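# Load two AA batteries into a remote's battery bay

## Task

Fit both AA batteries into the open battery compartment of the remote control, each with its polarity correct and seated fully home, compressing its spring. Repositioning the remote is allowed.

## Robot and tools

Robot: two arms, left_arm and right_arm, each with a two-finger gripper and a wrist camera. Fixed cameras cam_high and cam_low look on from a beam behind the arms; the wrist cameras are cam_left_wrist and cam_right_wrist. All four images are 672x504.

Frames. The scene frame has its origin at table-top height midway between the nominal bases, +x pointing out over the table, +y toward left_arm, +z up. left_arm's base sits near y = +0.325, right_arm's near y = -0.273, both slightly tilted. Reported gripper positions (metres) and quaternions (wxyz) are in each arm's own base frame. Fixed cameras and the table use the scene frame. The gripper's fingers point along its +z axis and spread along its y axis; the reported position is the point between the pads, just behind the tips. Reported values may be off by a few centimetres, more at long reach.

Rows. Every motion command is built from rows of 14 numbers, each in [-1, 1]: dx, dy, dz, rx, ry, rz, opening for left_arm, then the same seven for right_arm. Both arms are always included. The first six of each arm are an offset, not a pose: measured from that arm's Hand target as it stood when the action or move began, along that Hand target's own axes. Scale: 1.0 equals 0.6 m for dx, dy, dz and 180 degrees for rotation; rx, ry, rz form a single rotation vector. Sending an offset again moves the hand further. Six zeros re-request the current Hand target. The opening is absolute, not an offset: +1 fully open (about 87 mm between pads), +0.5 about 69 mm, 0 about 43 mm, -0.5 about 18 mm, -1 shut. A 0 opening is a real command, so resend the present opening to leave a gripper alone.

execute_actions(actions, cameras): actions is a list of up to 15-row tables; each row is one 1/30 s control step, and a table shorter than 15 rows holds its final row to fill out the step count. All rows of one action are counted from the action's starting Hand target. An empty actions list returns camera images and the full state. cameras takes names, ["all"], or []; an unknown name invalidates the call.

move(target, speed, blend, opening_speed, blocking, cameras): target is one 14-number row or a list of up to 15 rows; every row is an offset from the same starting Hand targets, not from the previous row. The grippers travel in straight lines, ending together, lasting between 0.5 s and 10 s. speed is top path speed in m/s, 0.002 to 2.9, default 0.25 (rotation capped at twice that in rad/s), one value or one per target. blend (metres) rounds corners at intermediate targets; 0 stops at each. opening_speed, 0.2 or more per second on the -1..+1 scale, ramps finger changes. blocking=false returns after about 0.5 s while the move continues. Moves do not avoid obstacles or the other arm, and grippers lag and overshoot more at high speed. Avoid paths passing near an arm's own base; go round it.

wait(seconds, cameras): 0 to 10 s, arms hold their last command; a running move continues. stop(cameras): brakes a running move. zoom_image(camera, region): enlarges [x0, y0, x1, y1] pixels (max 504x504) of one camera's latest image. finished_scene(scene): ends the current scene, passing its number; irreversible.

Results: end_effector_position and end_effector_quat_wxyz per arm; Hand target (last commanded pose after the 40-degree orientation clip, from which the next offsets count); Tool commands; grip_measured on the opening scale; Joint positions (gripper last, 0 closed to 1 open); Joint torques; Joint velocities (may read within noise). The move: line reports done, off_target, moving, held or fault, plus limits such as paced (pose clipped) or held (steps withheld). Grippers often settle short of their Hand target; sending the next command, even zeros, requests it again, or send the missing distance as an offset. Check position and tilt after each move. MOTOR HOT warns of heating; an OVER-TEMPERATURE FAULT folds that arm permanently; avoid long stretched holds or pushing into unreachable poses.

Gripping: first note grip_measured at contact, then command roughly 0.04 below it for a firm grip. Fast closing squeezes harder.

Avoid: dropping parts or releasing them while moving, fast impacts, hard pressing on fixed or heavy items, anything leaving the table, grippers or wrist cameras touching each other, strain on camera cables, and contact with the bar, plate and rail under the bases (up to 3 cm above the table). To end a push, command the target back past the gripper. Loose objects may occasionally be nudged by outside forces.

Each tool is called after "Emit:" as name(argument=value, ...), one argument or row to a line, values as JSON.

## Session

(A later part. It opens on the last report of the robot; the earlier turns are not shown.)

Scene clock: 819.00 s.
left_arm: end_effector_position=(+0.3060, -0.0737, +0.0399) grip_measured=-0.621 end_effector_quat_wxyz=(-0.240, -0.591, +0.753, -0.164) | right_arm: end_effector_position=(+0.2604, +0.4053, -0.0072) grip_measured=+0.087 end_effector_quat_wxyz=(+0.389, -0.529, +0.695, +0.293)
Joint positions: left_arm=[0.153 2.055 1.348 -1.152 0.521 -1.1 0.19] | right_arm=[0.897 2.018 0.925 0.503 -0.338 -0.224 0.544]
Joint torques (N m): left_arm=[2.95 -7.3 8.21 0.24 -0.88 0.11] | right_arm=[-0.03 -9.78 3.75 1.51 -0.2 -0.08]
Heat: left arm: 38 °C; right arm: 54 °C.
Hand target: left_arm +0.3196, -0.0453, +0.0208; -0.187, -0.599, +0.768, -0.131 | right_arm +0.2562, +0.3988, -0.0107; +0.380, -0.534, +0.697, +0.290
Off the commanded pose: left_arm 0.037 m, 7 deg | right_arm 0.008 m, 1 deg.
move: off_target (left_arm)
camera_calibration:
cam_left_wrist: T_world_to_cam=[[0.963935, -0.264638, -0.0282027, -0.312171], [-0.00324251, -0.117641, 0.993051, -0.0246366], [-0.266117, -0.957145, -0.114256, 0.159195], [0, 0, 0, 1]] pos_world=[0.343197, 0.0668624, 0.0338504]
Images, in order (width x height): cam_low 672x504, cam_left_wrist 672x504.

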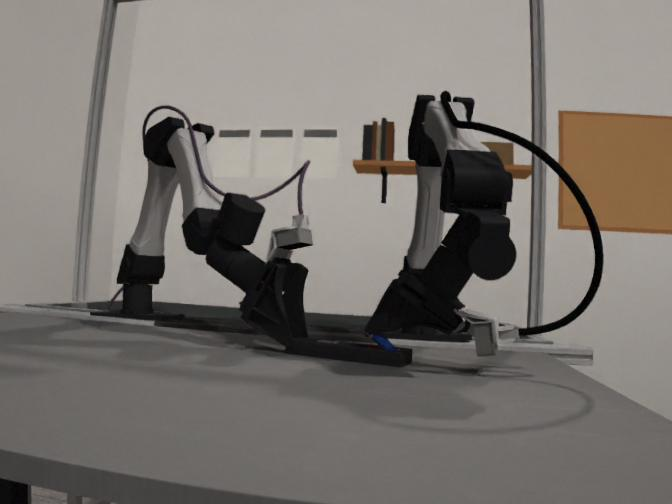

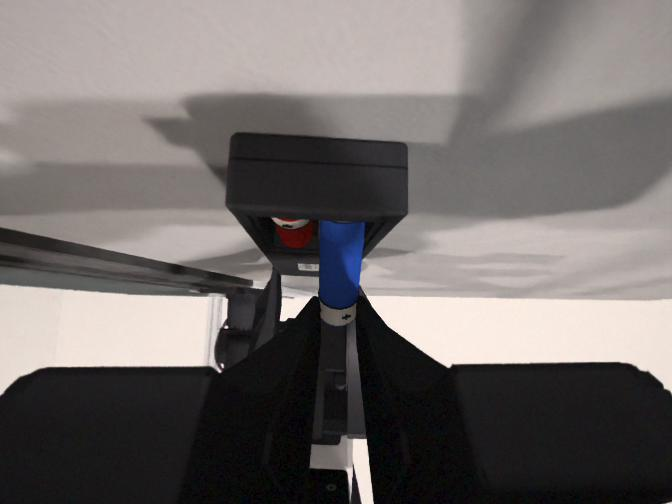

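Emit:
move(
  target=[
    [0.0263,-0.0012,0.0287,0,0,0,-0.70,0,0,0,0,0,0,0.02],
  ],
  speed=0.08,
  cameras=["cam_left_wrist","cam_low"],
)

Emit:
zoom_image(
  camera="cam_left_wrist",
  region=[230, 210, 430, 370],
)

Emit:
zoom_image(
  camera="cam_low",
  region=[345, 310, 435, 375],
)

Scene clock: 842.23 s.
left_arm: end_effector_position=(+0.3040, -0.0825, +0.0300) grip_measured=-0.621 end_effector_quat_wxyz=(-0.235, -0.593, +0.755, -0.152) | right_arm: end_effector_position=(+0.2604, +0.4053, -0.0072) grip_measured=+0.087 end_effector_quat_wxyz=(+0.389, -0.529, +0.695, +0.293)
Joint positions: left_arm=[0.119 2.055 1.319 -1.105 0.505 -1.141 0.19] | right_arm=[0.897 2.018 0.925 0.503 -0.338 -0.224 0.544]
Joint torques (N m): left_arm=[0.77 -8.34 5.11 0.51 -0.59 -0.05] | right_arm=[-0.1 -9.81 3.71 1.5 -0.18 -0.08]
Heat: left arm: 38 °C; right arm: 54 °C.
Hand target: left_arm +0.3147, -0.0665, +0.0124; -0.187, -0.599, +0.768, -0.131 | right_arm +0.2562, +0.3988, -0.0107; +0.380, -0.534, +0.697, +0.290
Off the commanded pose: left_arm 0.026 m, 6 deg | right_arm 0.008 m, 1 deg.
move: off_target (left_arm)
camera_calibration:
cam_left_wrist: T_world_to_cam=[[0.962662, -0.267527, -0.0413579, -0.312363], [0.00305868, -0.14202, 0.989859, -0.01983], [-0.270687, -0.953027, -0.135899, 0.151571], [0, 0, 0, 1]] pos_world=[0.341789, 0.0580695, 0.0273085]
Images, in order (width x height): cam_low 672x504, cam_left_wrist 672x504.

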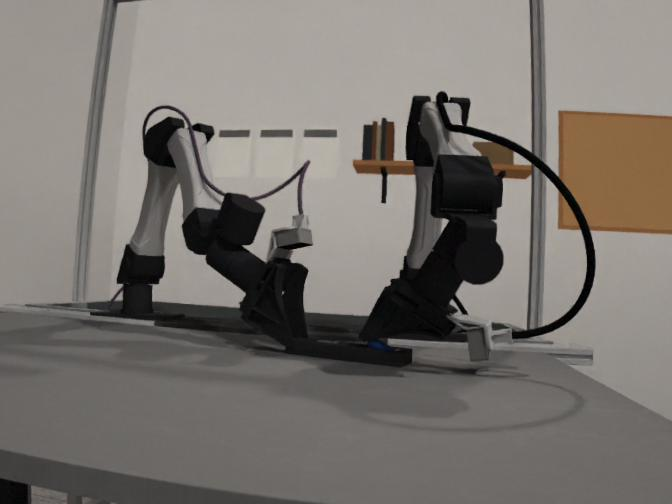

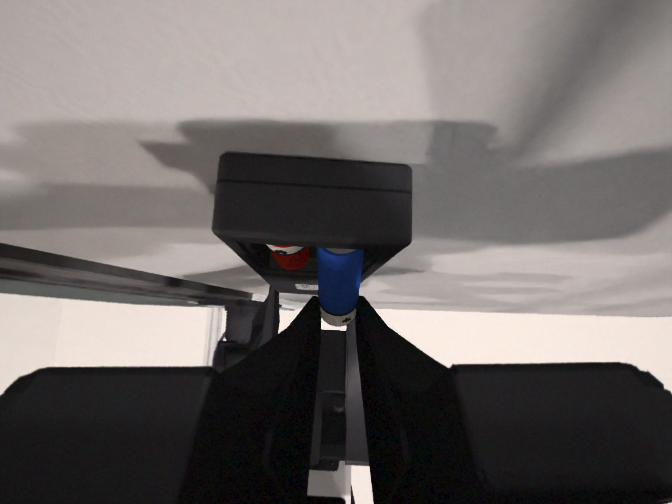

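Scaled by 2.520 from the camera's 672x504 image, which has a finer 960x720 frame.

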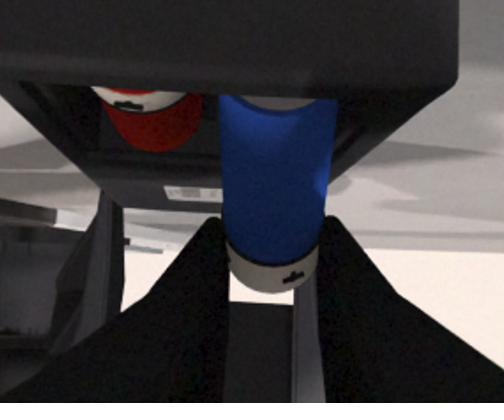

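Scaled by 5.600 from the camera's 672x504 image, which has a finer 960x720 frame.

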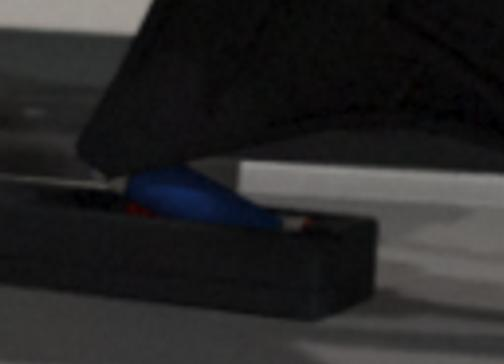

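Emit:
move(
  target=[
    [-0.0298,-0.003,-0.0005,0,-0.02,0,-0.70,0,0,0,0,0,0,0.02],
  ],
  speed=0.05,
  cameras=["cam_left_wrist","cam_low"],
)

Emit:
zoom_image(
  camera="cam_left_wrist",
  region=[230, 210, 430, 370],
)

Emit:
zoom_image(
  camera="cam_low",
  region=[345, 310, 435, 375],
)

Scene clock: 851.43 s.
left_arm: end_effector_position=(+0.3037, -0.0802, +0.0280) grip_measured=-0.621 end_effector_quat_wxyz=(-0.231, -0.593, +0.758, -0.146) | right_arm: end_effector_position=(+0.2602, +0.4054, -0.0072) grip_measured=+0.087 end_effector_quat_wxyz=(+0.389, -0.529, +0.694, +0.294)
Joint positions: left_arm=[0.119 2.055 1.319 -1.103 0.489 -1.141 0.19] | right_arm=[0.897 2.018 0.925 0.503 -0.339 -0.224 0.544]
Joint torques (N m): left_arm=[2.44 -7.88 6.64 0.61 -1.05 0.01] | right_arm=[-0.09 -9.81 3.69 1.51 -0.18 -0.09]
Heat: left arm: 38 °C; right arm: 54 °C.
Hand target: left_arm +0.3203, -0.0512, +0.0047; -0.163, -0.602, +0.773, -0.112 | right_arm +0.2562, +0.3988, -0.0107; +0.380, -0.534, +0.697, +0.290
Off the commanded pose: left_arm 0.041 m, 9 deg | right_arm 0.008 m, 1 deg.
move: off_target (left_arm)
camera_calibration:
cam_left_wrist: T_world_to_cam=[[0.961563, -0.270772, -0.0456052, -0.311263], [0.00226024, -0.158277, 0.987392, -0.0183665], [-0.274576, -0.949543, -0.151581, 0.155299], [0, 0, 0, 1]] pos_world=[0.341982, 0.060275, 0.0274801]
Images, in order (width x height): cam_low 672x504, cam_left_wrist 672x504.

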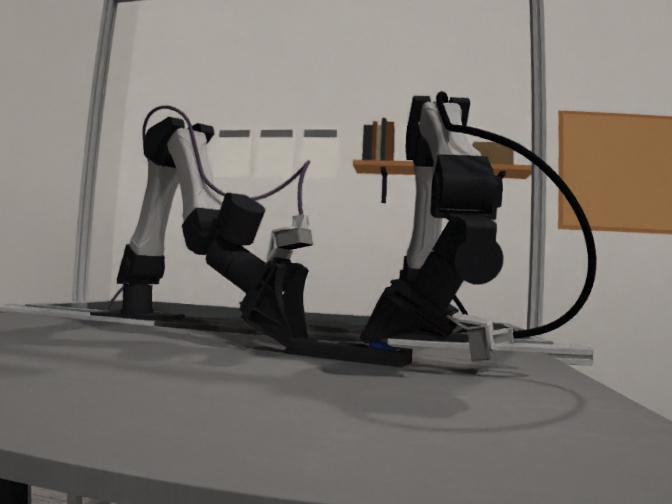

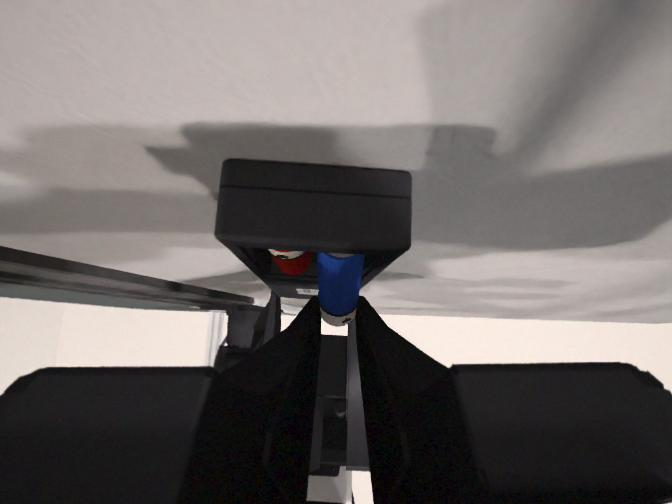

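Scaled by 2.520 from the camera's 672x504 image, which has a finer 960x720 frame.

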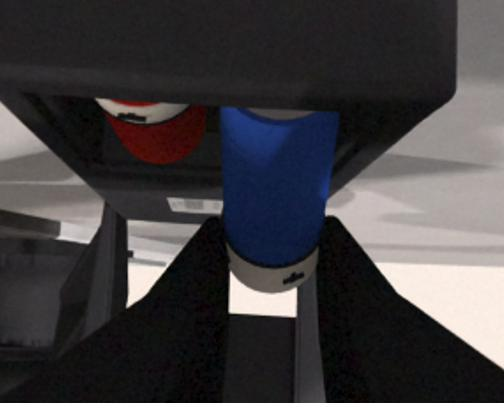

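Scaled by 5.600 from the camera's 672x504 image, which has a finer 960x720 frame.

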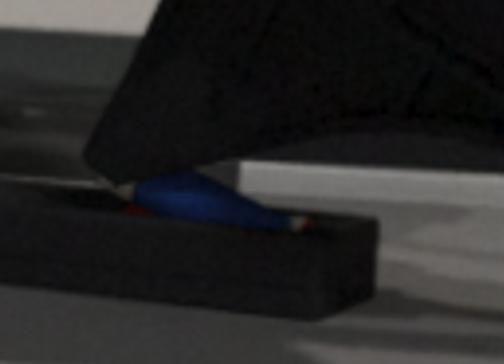

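Emit:
move(
  target=[
    [-0.0203,-0.005,-0.0035,0,-0.015,0,-0.70,0,0,0,0,0,0,0.02],
  ],
  speed=0.05,
  cameras=["cam_left_wrist","cam_low"],
)

Emit:
zoom_image(
  camera="cam_low",
  region=[345, 310, 435, 375],
)

Scene clock: 865.80 s.
left_arm: end_effector_position=(+0.3045, -0.0772, +0.0265) grip_measured=-0.621 end_effector_quat_wxyz=(-0.223, -0.593, +0.761, -0.138) | right_arm: end_effector_position=(+0.2605, +0.4063, -0.0061) grip_measured=+0.087 end_effector_quat_wxyz=(+0.391, -0.529, +0.693, +0.295)
Joint positions: left_arm=[0.119 2.055 1.324 -1.103 0.467 -1.141 0.19] | right_arm=[0.897 2.018 0.925 0.509 -0.341 -0.224 0.544]
Joint torques (N m): left_arm=[3.4 -7.64 8.09 0.6 -1.28 0.02] | right_arm=[-0.06 -9.83 3.67 1.43 -0.14 -0.08]
Heat: left arm: 38 °C; right arm: 54 °C.
Hand target: left_arm +0.3261, -0.0403, +0.0018; -0.144, -0.605, +0.777, -0.098 | right_arm +0.2562, +0.3988, -0.0107; +0.380, -0.534, +0.697, +0.290
Off the commanded pose: left_arm 0.049 m, 10 deg | right_arm 0.010 m, 2 deg.
move: off_target (left_arm)
camera_calibration:
cam_left_wrist: T_world_to_cam=[[0.96018, -0.275184, -0.0482442, -0.311127], [-0.00189236, -0.179084, 0.983832, -0.0167249], [-0.279375, -0.944565, -0.172474, 0.160598], [0, 0, 0, 1]] pos_world=[0.343573, 0.0630828, 0.0291434]
Images, in order (width x height): cam_low 672x504, cam_left_wrist 672x504.

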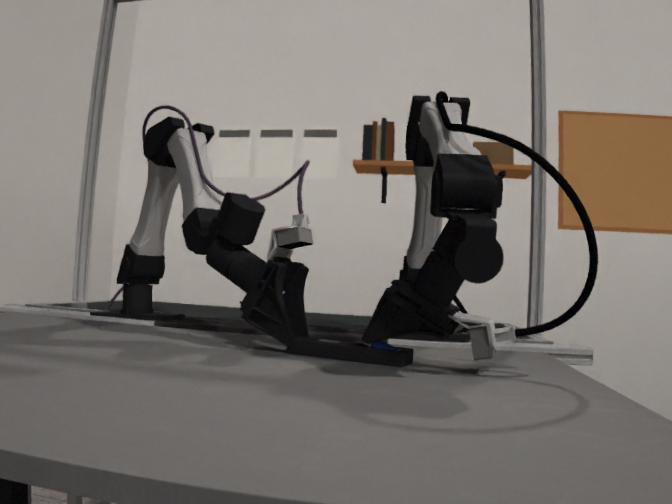

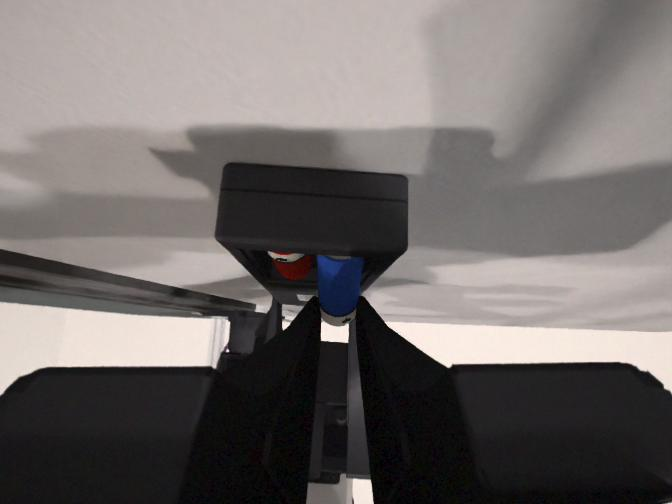

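Scaled by 5.600 from the camera's 672x504 image, which has a finer 960x720 frame.

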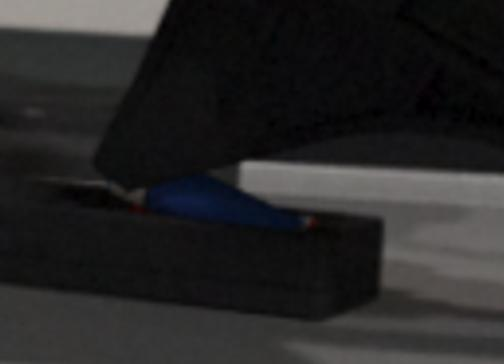

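Emit:
move(
  target=[
    [-0.0235,-0.004,-0.0045,0,-0.01,0,-0.70,0.0108,0.001,-0.0168,0,0,0,0.02],
  ],
  speed=0.05,
  cameras=["cam_left_wrist","cam_low"],
)

Emit:
zoom_image(
  camera="cam_low",
  region=[345, 310, 435, 375],
)

Scene clock: 877.77 s.
left_arm: end_effector_position=(+0.3052, -0.0742, +0.0317) grip_measured=-0.621 end_effector_quat_wxyz=(-0.226, -0.594, +0.760, -0.136) | right_arm: end_effector_position=(+0.2594, +0.4060, -0.0051) grip_measured=+0.087 end_effector_quat_wxyz=(+0.405, -0.528, +0.683, +0.300)
Joint positions: left_arm=[0.127 2.055 1.346 -1.134 0.464 -1.134 0.19] | right_arm=[0.897 2.018 0.891 0.578 -0.345 -0.225 0.544]
Joint torques (N m): left_arm=[4.63 -6.79 8.91 0.77 -1.55 0.12] | right_arm=[-1.03 -12.26 2.28 0.98 -0.2 -0.14]
Heat: left arm: 38 °C; right arm: 55 °C.
Hand target: left_arm +0.3319, -0.0272, -0.0005; -0.132, -0.606, +0.779, -0.089 | right_arm +0.2525, +0.3873, -0.0107; +0.380, -0.534, +0.697, +0.290
Off the commanded pose: left_arm 0.063 m, 12 deg | right_arm 0.021 m, 4 deg.
move: off_target (left_arm, right_arm)
camera_calibration:
cam_left_wrist: T_world_to_cam=[[0.960052, -0.274333, -0.0551556, -0.310411], [0.00512291, -0.179845, 0.983682, -0.0234643], [-0.279775, -0.944668, -0.171255, 0.164564], [0, 0, 0, 1]] pos_world=[0.344172, 0.066083, 0.034143]
Images, in order (width x height): cam_low 672x504, cam_left_wrist 672x504.

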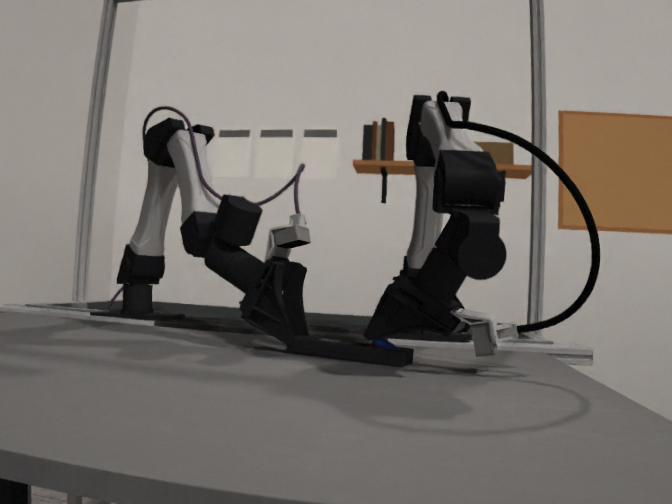

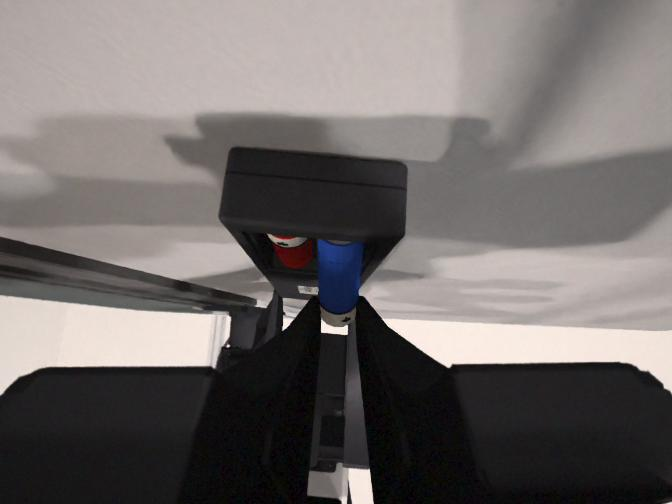

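Scaled by 5.600 from the camera's 672x504 image, which has a finer 960x720 frame.

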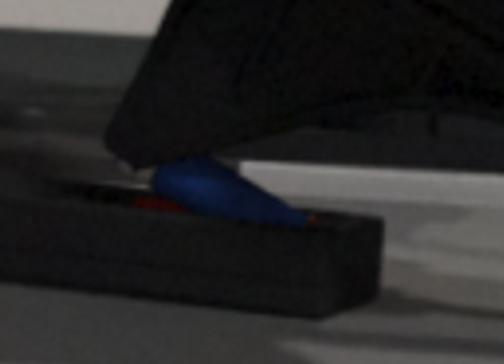

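Emit:
move(
  target=[
    [0.0313,0,0.0215,0,-0.01,0,-0.70,0,0,0,0,0,0,0.02],
  ],
  speed=0.06,
  cameras=["cam_left_wrist","cam_low"],
)

Emit:
zoom_image(
  camera="cam_low",
  region=[345, 310, 435, 375],
)

Emit:
zoom_image(
  camera="cam_left_wrist",
  region=[230, 210, 430, 370],
)

Scene clock: 891.13 s.
left_arm: end_effector_position=(+0.3018, -0.0811, +0.0220) grip_measured=-0.621 end_effector_quat_wxyz=(-0.218, -0.596, +0.765, -0.111) | right_arm: end_effector_position=(+0.2577, +0.4040, -0.0076) grip_measured=+0.087 end_effector_quat_wxyz=(+0.402, -0.529, +0.684, +0.300)
Joint positions: left_arm=[0.087 2.055 1.326 -1.104 0.423 -1.181 0.19] | right_arm=[0.897 2.018 0.884 0.577 -0.347 -0.226 0.544]
Joint torques (N m): left_arm=[2.04 -8.66 5.29 1.08 -1.34 -0.13] | right_arm=[-0.99 -12.27 2.66 0.99 -0.18 -0.13]
Heat: left arm: 38 °C; right arm: 57 °C.
Hand target: left_arm +0.3263, -0.0484, -0.0069; -0.120, -0.608, +0.781, -0.079 | right_arm +0.2524, +0.3873, -0.0108; +0.380, -0.534, +0.697, +0.290
Off the commanded pose: left_arm 0.050 m, 12 deg | right_arm 0.018 m, 3 deg.
move: off_target (left_arm, right_arm)
camera_calibration:
cam_left_wrist: T_world_to_cam=[[0.9561, -0.280886, -0.0835204, -0.308317], [0.0179329, -0.228396, 0.973403, -0.0227197], [-0.292491, -0.932169, -0.213333, 0.161232], [0, 0, 0, 1]] pos_world=[0.342348, 0.0585041, 0.0307606]
Images, in order (width x height): cam_low 672x504, cam_left_wrist 672x504.

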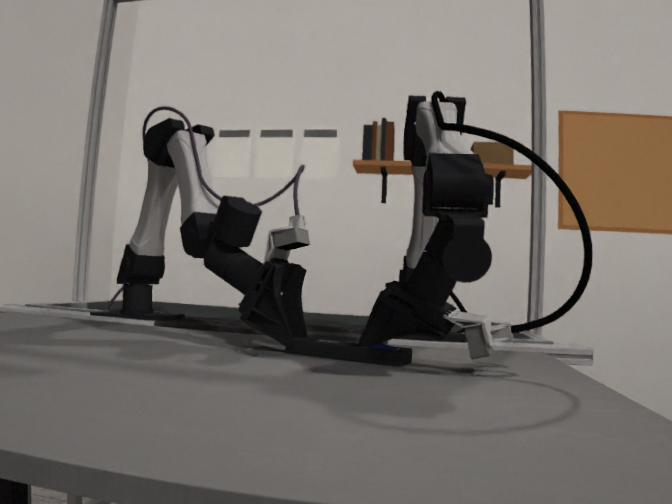

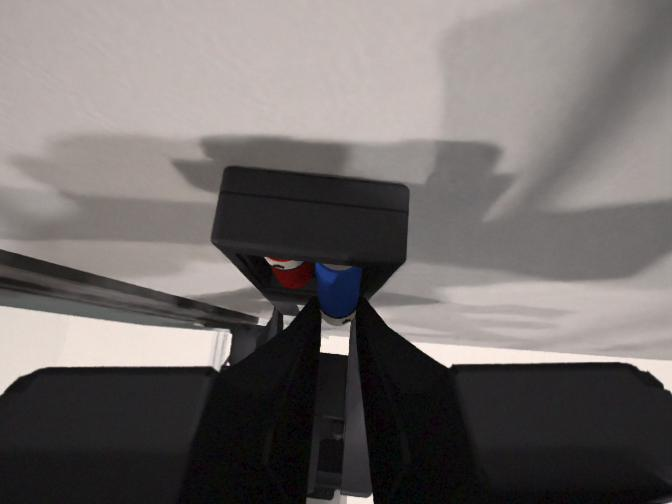

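Scaled by 5.600 from the camera's 672x504 image, which has a finer 960x720 frame.

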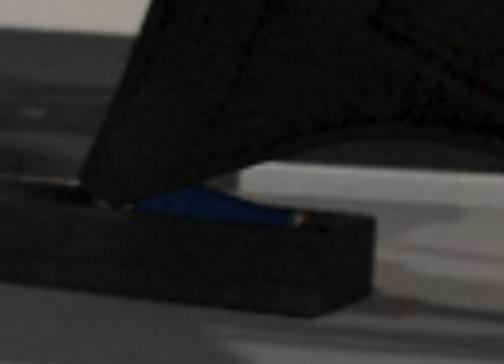

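Scaled by 2.520 from the camera's 672x504 image, which has a finer 960x720 frame.

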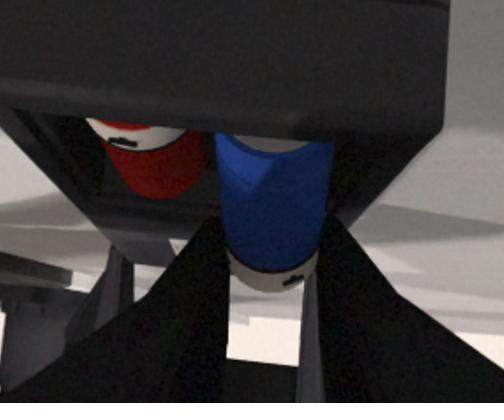

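Emit:
wait(
  seconds=0.1,
  cameras=["cam_high","cam_left_wrist"],
)

Emit:
zoom_image(
  camera="cam_high",
  region=[270, 120, 370, 230],
)

Emit:
zoom_image(
  camera="cam_left_wrist",
  region=[200, 150, 440, 350],
)

Scene clock: 920.47 s.
left_arm: end_effector_position=(+0.3018, -0.0811, +0.0220) grip_measured=-0.621 end_effector_quat_wxyz=(-0.218, -0.596, +0.765, -0.111) | right_arm: end_effector_position=(+0.2577, +0.4040, -0.0076) grip_measured=+0.087 end_effector_quat_wxyz=(+0.402, -0.529, +0.684, +0.300)
Joint positions: left_arm=[0.087 2.055 1.326 -1.104 0.423 -1.181 0.19] | right_arm=[0.897 2.018 0.884 0.577 -0.347 -0.226 0.544]
Joint torques (N m): left_arm=[2.03 -8.68 5.24 1.09 -1.34 -0.14] | right_arm=[-0.99 -12.3 2.7 0.99 -0.18 -0.13]
Heat: left arm: 39 °C; right arm: 60 °C.
Hand target: left_arm +0.3263, -0.0484, -0.0069; -0.120, -0.608, +0.781, -0.079 | right_arm +0.2524, +0.3873, -0.0108; +0.380, -0.534, +0.697, +0.290
Tool commands: left_gripper/opening=-0.7 right_gripper/opening=+0.02
Off the commanded pose: left_arm 0.050 m, 12 deg | right_arm 0.018 m, 3 deg.
wait: 0.10 s; at rest from the start
camera_calibration:
cam_left_wrist: T_world_to_cam=[[0.9561, -0.280886, -0.0835204, -0.308317], [0.0179329, -0.228396, 0.973403, -0.0227197], [-0.292491, -0.932169, -0.213333, 0.161232], [0, 0, 0, 1]] pos_world=[0.342348, 0.0585041, 0.0307606]
Images, in order (width x height): cam_high 672x504, cam_left_wrist 672x504.

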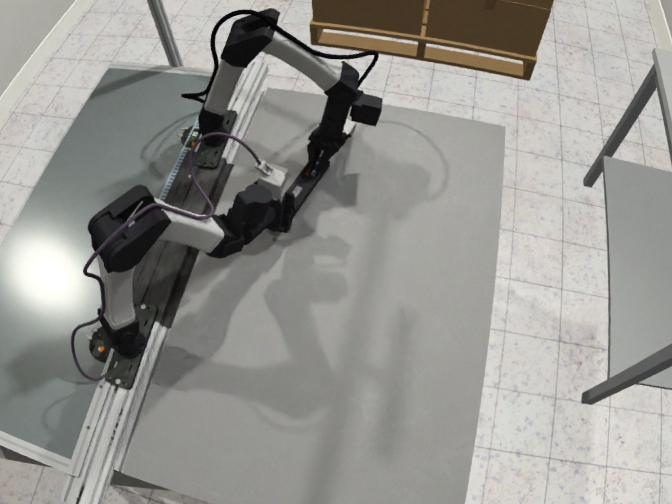

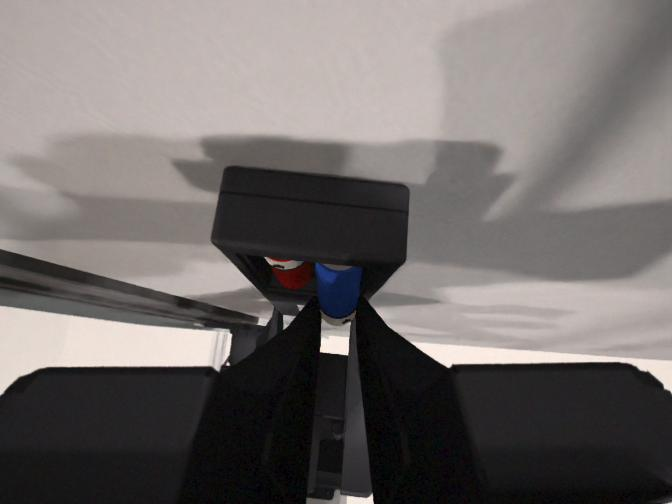

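Scaled by 4.582 from the camera's 672x504 image, which has a finer 960x720 frame.

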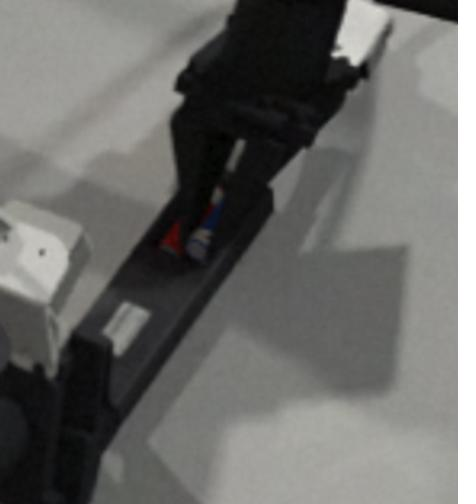

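Scaled by 2.100 from the camera's 672x504 image, which has a finer 960x720 frame.

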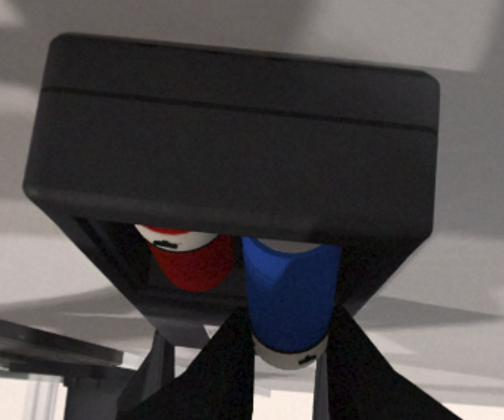

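Emit:
move(
  target=[
    [-0.0143,0.016,-0.0377,0,0,0,-0.70,0,0,0,0,0,0,0.02],
  ],
  speed=0.08,
  cameras=["cam_left_wrist","cam_low"],
)

Emit:
zoom_image(
  camera="cam_low",
  region=[345, 310, 435, 375],
)

Emit:
zoom_image(
  camera="cam_left_wrist",
  region=[200, 150, 440, 350],
)

Scene clock: 932.97 s.
left_arm: end_effector_position=(+0.2984, -0.0762, +0.0251) grip_measured=-0.621 end_effector_quat_wxyz=(-0.222, -0.596, +0.763, -0.111) | right_arm: end_effector_position=(+0.2565, +0.4055, -0.0062) grip_measured=+0.087 end_effector_quat_wxyz=(+0.402, -0.531, +0.680, +0.305)
Joint positions: left_arm=[0.105 2.05 1.326 -1.126 0.423 -1.161 0.19] | right_arm=[0.897 2.018 0.884 0.583 -0.359 -0.228 0.544]
Joint torques (N m): left_arm=[4.67 -11.29 7.09 0.59 -1.45 0.11] | right_arm=[-0.99 -12.26 2.61 0.94 -0.09 -0.08]
Heat: left arm: 39 °C; right arm: 61 °C.
Hand target: left_arm +0.3211, -0.0319, +0.0126; -0.120, -0.608, +0.781, -0.079 | right_arm +0.2524, +0.3873, -0.0108; +0.380, -0.534, +0.697, +0.290
Off the commanded pose: left_arm 0.051 m, 13 deg | right_arm 0.019 m, 4 deg.
move: off_target (left_arm, right_arm)
camera_calibration:
cam_left_wrist: T_world_to_cam=[[0.955473, -0.281221, -0.0893667, -0.303162], [0.0256294, -0.222621, 0.974568, -0.0264912], [-0.293964, -0.933464, -0.205501, 0.165678], [0, 0, 0, 1]] pos_world=[0.339045, 0.0635015, 0.0327719]
Images, in order (width x height): cam_low 672x504, cam_left_wrist 672x504.

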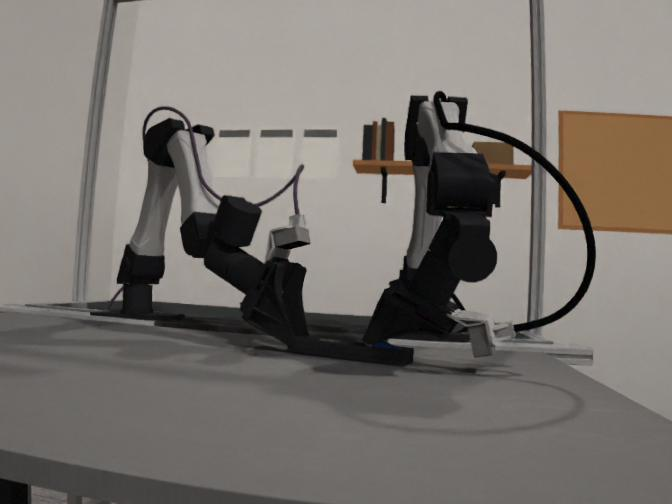

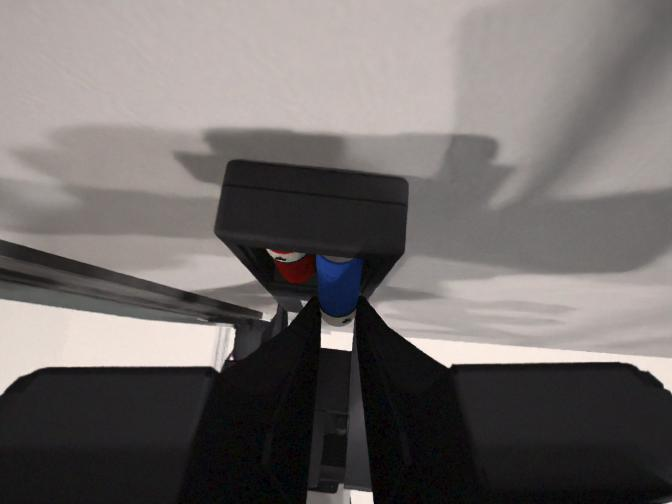

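Scaled by 5.600 from the camera's 672x504 image, which has a finer 960x720 frame.

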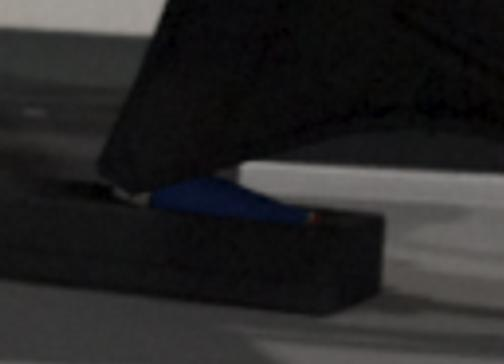

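Scaled by 2.100 from the camera's 672x504 image, which has a finer 960x720 frame.

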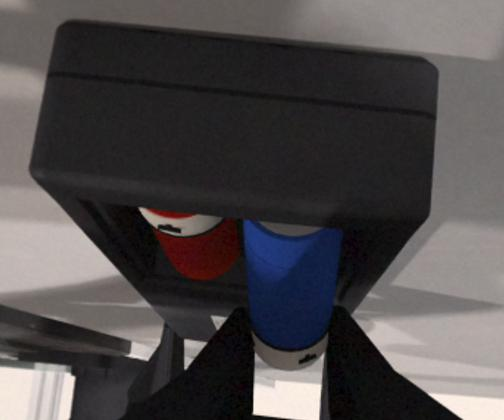

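Emit:
move(
  target=[
    [-0.0118,0.0067,0.0358,0,-0.01,0,-0.70,0,0,0,0,0,0,0.02],
  ],
  speed=0.06,
  cameras=["cam_left_wrist","cam_low"],
)

Emit:
zoom_image(
  camera="cam_low",
  region=[345, 310, 435, 375],
)

Emit:
zoom_image(
  camera="cam_left_wrist",
  region=[200, 150, 440, 350],
)

Scene clock: 941.47 s.
left_arm: end_effector_position=(+0.2938, -0.0767, +0.0204) grip_measured=-0.621 end_effector_quat_wxyz=(-0.223, -0.596, +0.763, -0.112) | right_arm: end_effector_position=(+0.2544, +0.4053, -0.0072) grip_measured=+0.087 end_effector_quat_wxyz=(+0.398, -0.533, +0.680, +0.307)
Joint positions: left_arm=[0.105 2.043 1.293 -1.1 0.425 -1.161 0.19] | right_arm=[0.897 2.018 0.884 0.576 -0.367 -0.228 0.544]
Joint torques (N m): left_arm=[4.1 -9.66 4.78 1.07 -1.71 0.04] | right_arm=[-0.96 -12.31 2.65 0.98 0.03 -0.11]
Heat: left arm: 40 °C; right arm: 62 °C.
Hand target: left_arm +0.3169, -0.0301, -0.0099; -0.108, -0.609, +0.783, -0.070 | right_arm +0.2524, +0.3873, -0.0108; +0.380, -0.534, +0.697, +0.290
Off the commanded pose: left_arm 0.060 m, 14 deg | right_arm 0.018 m, 3 deg.
move: off_target (left_arm, right_arm)
camera_calibration:
cam_left_wrist: T_world_to_cam=[[0.955711, -0.280512, -0.0890425, -0.299393], [0.025946, -0.221067, 0.974913, -0.0218254], [-0.293159, -0.934046, -0.203998, 0.162528], [0, 0, 0, 1]] pos_world=[0.334346, 0.0630007, 0.0277746]
Images, in order (width x height): cam_low 672x504, cam_left_wrist 672x504.

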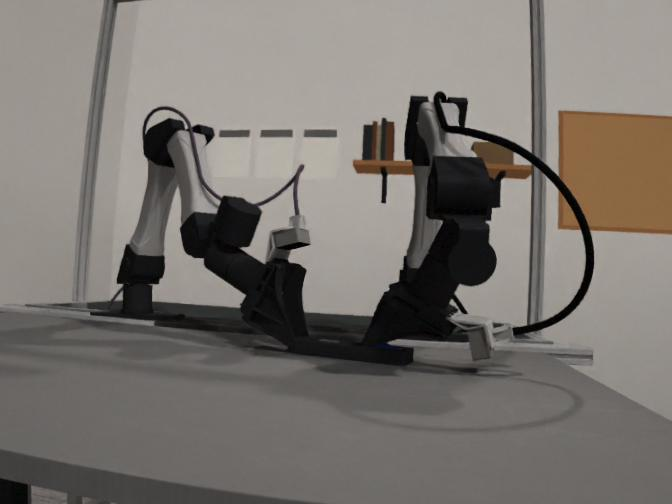

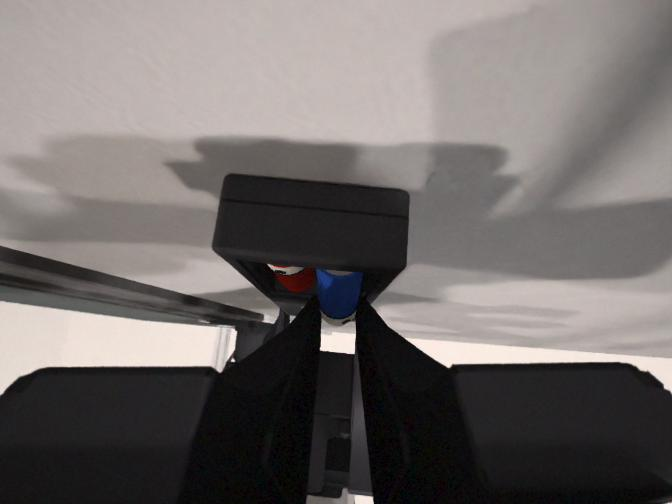

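Scaled by 5.600 from the camera's 672x504 image, which has a finer 960x720 frame.

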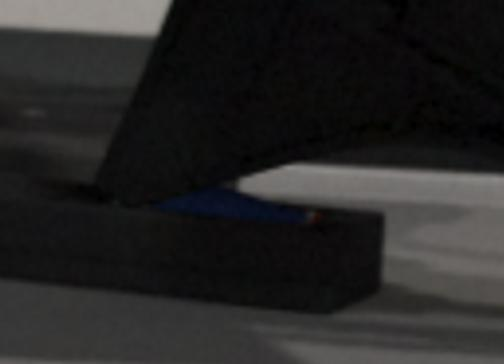

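Scaled by 2.100 from the camera's 672x504 image, which has a finer 960x720 frame.

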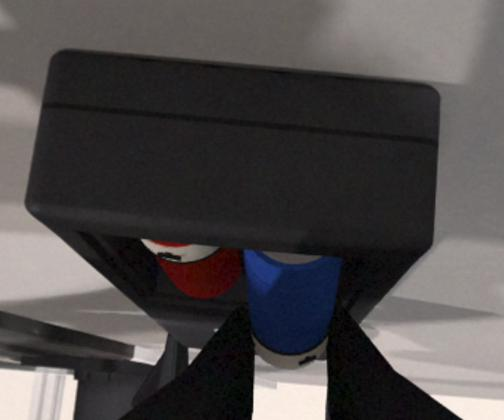

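Emit:
wait(
  seconds=0.1,
  cameras=["cam_high"],
)

Emit:
zoom_image(
  camera="cam_high",
  region=[285, 150, 345, 210],
)

Scene clock: 950.87 s.
left_arm: end_effector_position=(+0.2939, -0.0766, +0.0205) grip_measured=-0.621 end_effector_quat_wxyz=(-0.223, -0.596, +0.763, -0.112) | right_arm: end_effector_position=(+0.2544, +0.4053, -0.0072) grip_measured=+0.087 end_effector_quat_wxyz=(+0.398, -0.533, +0.680, +0.307)
Joint positions: left_arm=[0.105 2.043 1.293 -1.1 0.425 -1.161 0.19] | right_arm=[0.897 2.018 0.884 0.576 -0.367 -0.228 0.544]
Joint torques (N m): left_arm=[4.18 -9.66 4.79 1.07 -1.7 0.03] | right_arm=[-1.01 -12.27 2.7 0.98 0.02 -0.11]
Heat: left arm: 41 °C; right arm: 62 °C.
Hand target: left_arm +0.3169, -0.0301, -0.0098; -0.108, -0.609, +0.783, -0.070 | right_arm +0.2524, +0.3873, -0.0108; +0.380, -0.534, +0.697, +0.290
Tool commands: left_gripper/opening=-0.7 right_gripper/opening=+0.02
Off the commanded pose: left_arm 0.060 m, 14 deg | right_arm 0.018 m, 3 deg.
wait: 0.10 s; at rest from the start
Images, in order (width x height): cam_high 672x504.

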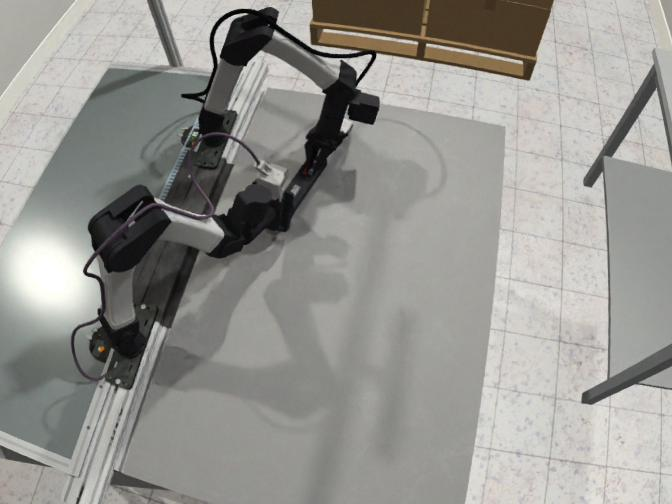

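Scaled by 8.400 from the camera's 672x504 image, which has a finer 960x720 frame.

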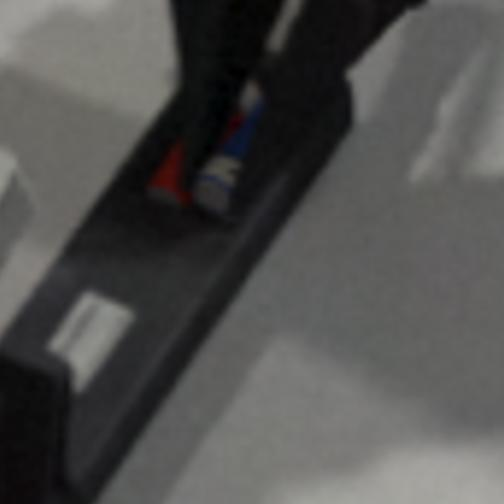

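Emit:
move(
  target=[
    [0.078,0.0168,-0.0141,0,0.03,0,-0.70,0,0,0,0,0,0,0.02],
  ],
  speed=0.06,
  cameras=["cam_left_wrist","cam_low"],
)

Emit:
zoom_image(
  camera="cam_low",
  region=[345, 310, 435, 375],
)

Emit:
zoom_image(
  camera="cam_left_wrist",
  region=[200, 150, 440, 350],
)

Scene clock: 994.67 s.
left_arm: end_effector_position=(+0.2881, -0.0845, +0.0211) grip_measured=-0.620 end_effector_quat_wxyz=(-0.197, -0.598, +0.767, -0.120) | right_arm: end_effector_position=(+0.2517, +0.4031, -0.0078) grip_measured=+0.087 end_effector_quat_wxyz=(+0.393, -0.535, +0.681, +0.308)
Joint positions: left_arm=[0.078 1.967 1.208 -1.021 0.418 -1.202 0.19] | right_arm=[0.897 2.011 0.878 0.565 -0.372 -0.229 0.544]
Joint torques (N m): left_arm=[0.2 -9.47 4.31 0.49 -0.7 -0.1] | right_arm=[-1.05 -11.63 3.18 1.08 0.08 -0.1]
Heat: left arm: 42 °C; right arm: 64 °C.
Hand target: left_arm +0.2968, -0.0695, +0.0104; -0.144, -0.605, +0.777, -0.098 | right_arm +0.2525, +0.3873, -0.0107; +0.380, -0.534, +0.697, +0.290
Off the commanded pose: left_arm 0.020 m, 7 deg | right_arm 0.016 m, 3 deg.
move: off_target (left_arm, right_arm)
camera_calibration:
cam_left_wrist: T_world_to_cam=[[0.961314, -0.271628, -0.0457511, -0.297784], [-0.0218156, -0.240649, 0.970367, -0.0119025], [-0.274589, -0.931829, -0.237265, 0.149233], [0, 0, 0, 1]] pos_world=[0.326983, 0.0553086, 0.0333335]
Images, in order (width x height): cam_low 672x504, cam_left_wrist 672x504.

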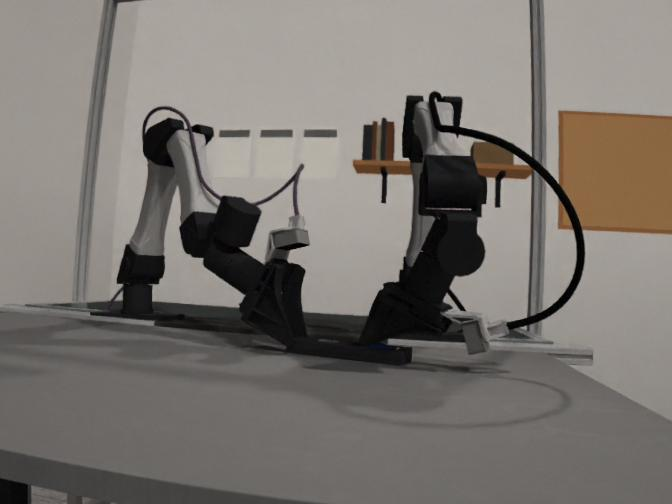

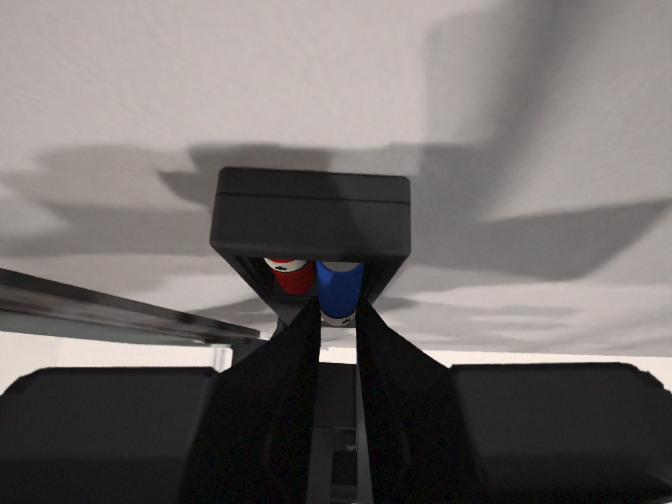

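Scaled by 5.600 from the camera's 672x504 image, which has a finer 960x720 frame.

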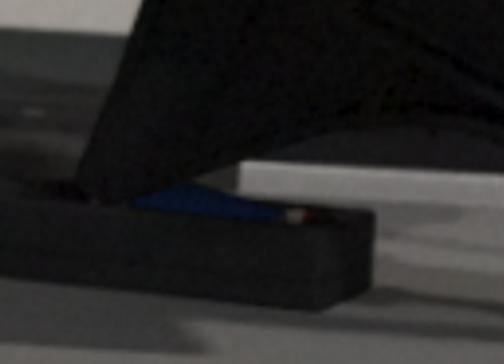

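Scaled by 2.100 from the camera's 672x504 image, which has a finer 960x720 frame.

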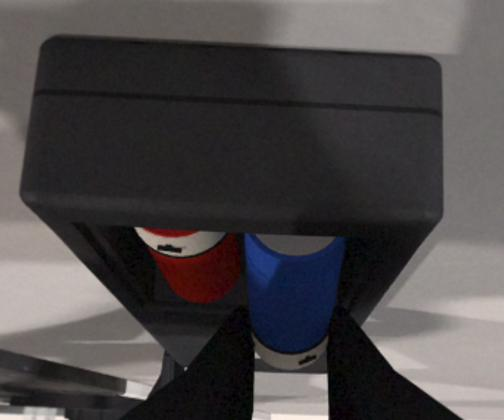

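Emit:
execute_actions(
  actions=[],
  cameras=["cam_high","cam_low","cam_left_wrist"],
)

Emit:
zoom_image(
  camera="cam_high",
  region=[285, 150, 345, 210],
)

Emit:
zoom_image(
  camera="cam_low",
  region=[345, 310, 435, 375],
)

Scene clock: 1029.33 s.
left_arm: end_effector_position=(+0.2881, -0.0845, +0.0211) grip_measured=-0.620 end_effector_quat_wxyz=(-0.197, -0.599, +0.767, -0.120) | right_arm: end_effector_position=(+0.2517, +0.4031, -0.0078) grip_measured=+0.087 end_effector_quat_wxyz=(+0.393, -0.535, +0.681, +0.308)
Joint positions: left_arm=[0.078 1.967 1.208 -1.021 0.418 -1.202 0.19] | right_arm=[0.897 2.011 0.878 0.565 -0.372 -0.229 0.544]
Joint velocities: within noise
Joint torques (N m): left_arm=[0.23 -9.54 4.4 0.5 -0.7 -0.13] | right_arm=[-1.03 -11.6 3.25 1.07 0.07 -0.09]
Heat: left arm: 45 °C; right arm: 59 °C.
Hand target: left_arm +0.2968, -0.0695, +0.0104; -0.144, -0.605, +0.777, -0.098 | right_arm +0.2525, +0.3873, -0.0107; +0.380, -0.534, +0.697, +0.290
Tool commands: left_gripper/opening=-0.7 right_gripper/opening=+0.02
Off the commanded pose: left_arm 0.020 m, 7 deg | right_arm 0.016 m, 3 deg.
camera_calibration:
cam_left_wrist: T_world_to_cam=[[0.961379, -0.27137, -0.0459148, -0.297815], [-0.0215959, -0.24069, 0.970362, -0.0119718], [-0.274378, -0.931894, -0.237254, 0.149167], [0, 0, 0, 1]] pos_world=[0.326983, 0.0553086, 0.0333335]
Images, in order (width x height): cam_high 672x504, cam_low 672x504, cam_left_wrist 672x504.

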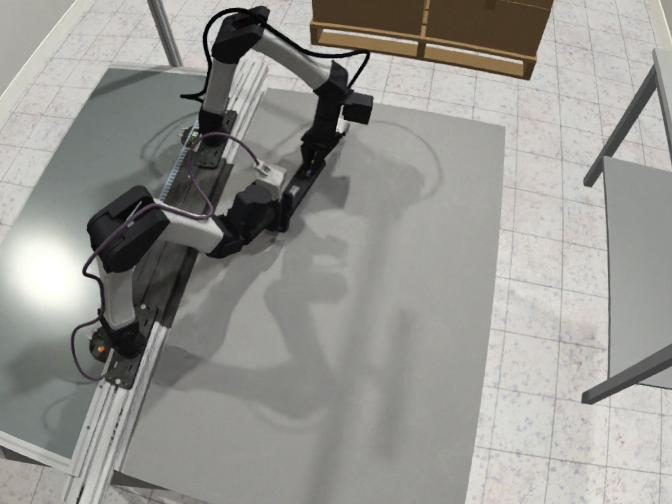

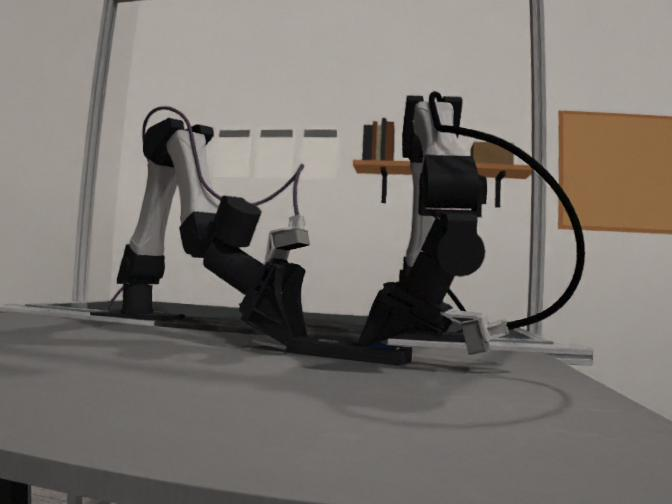

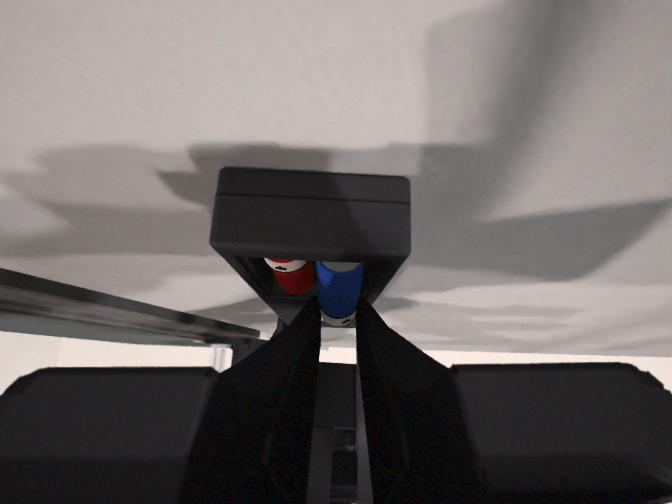

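Scaled by 8.400 from the camera's 672x504 image, which has a finer 960x720 frame.

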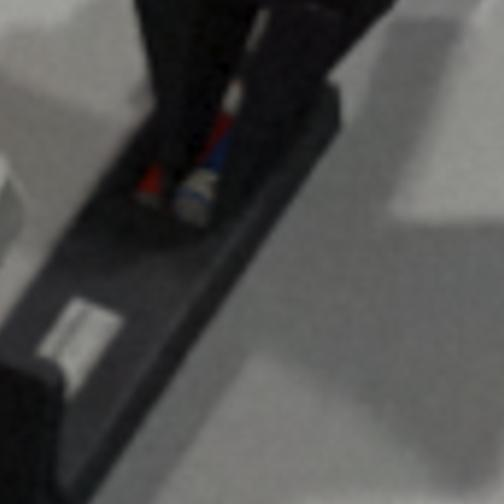

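Scaled by 5.600 from the camera's 672x504 image, which has a finer 960x720 frame.

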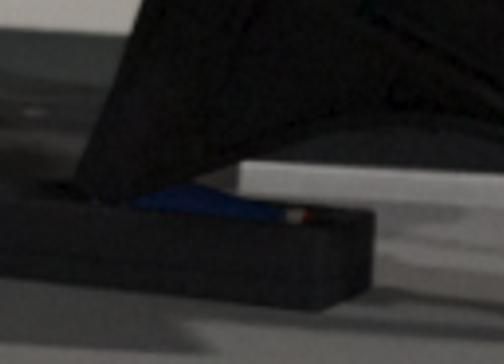

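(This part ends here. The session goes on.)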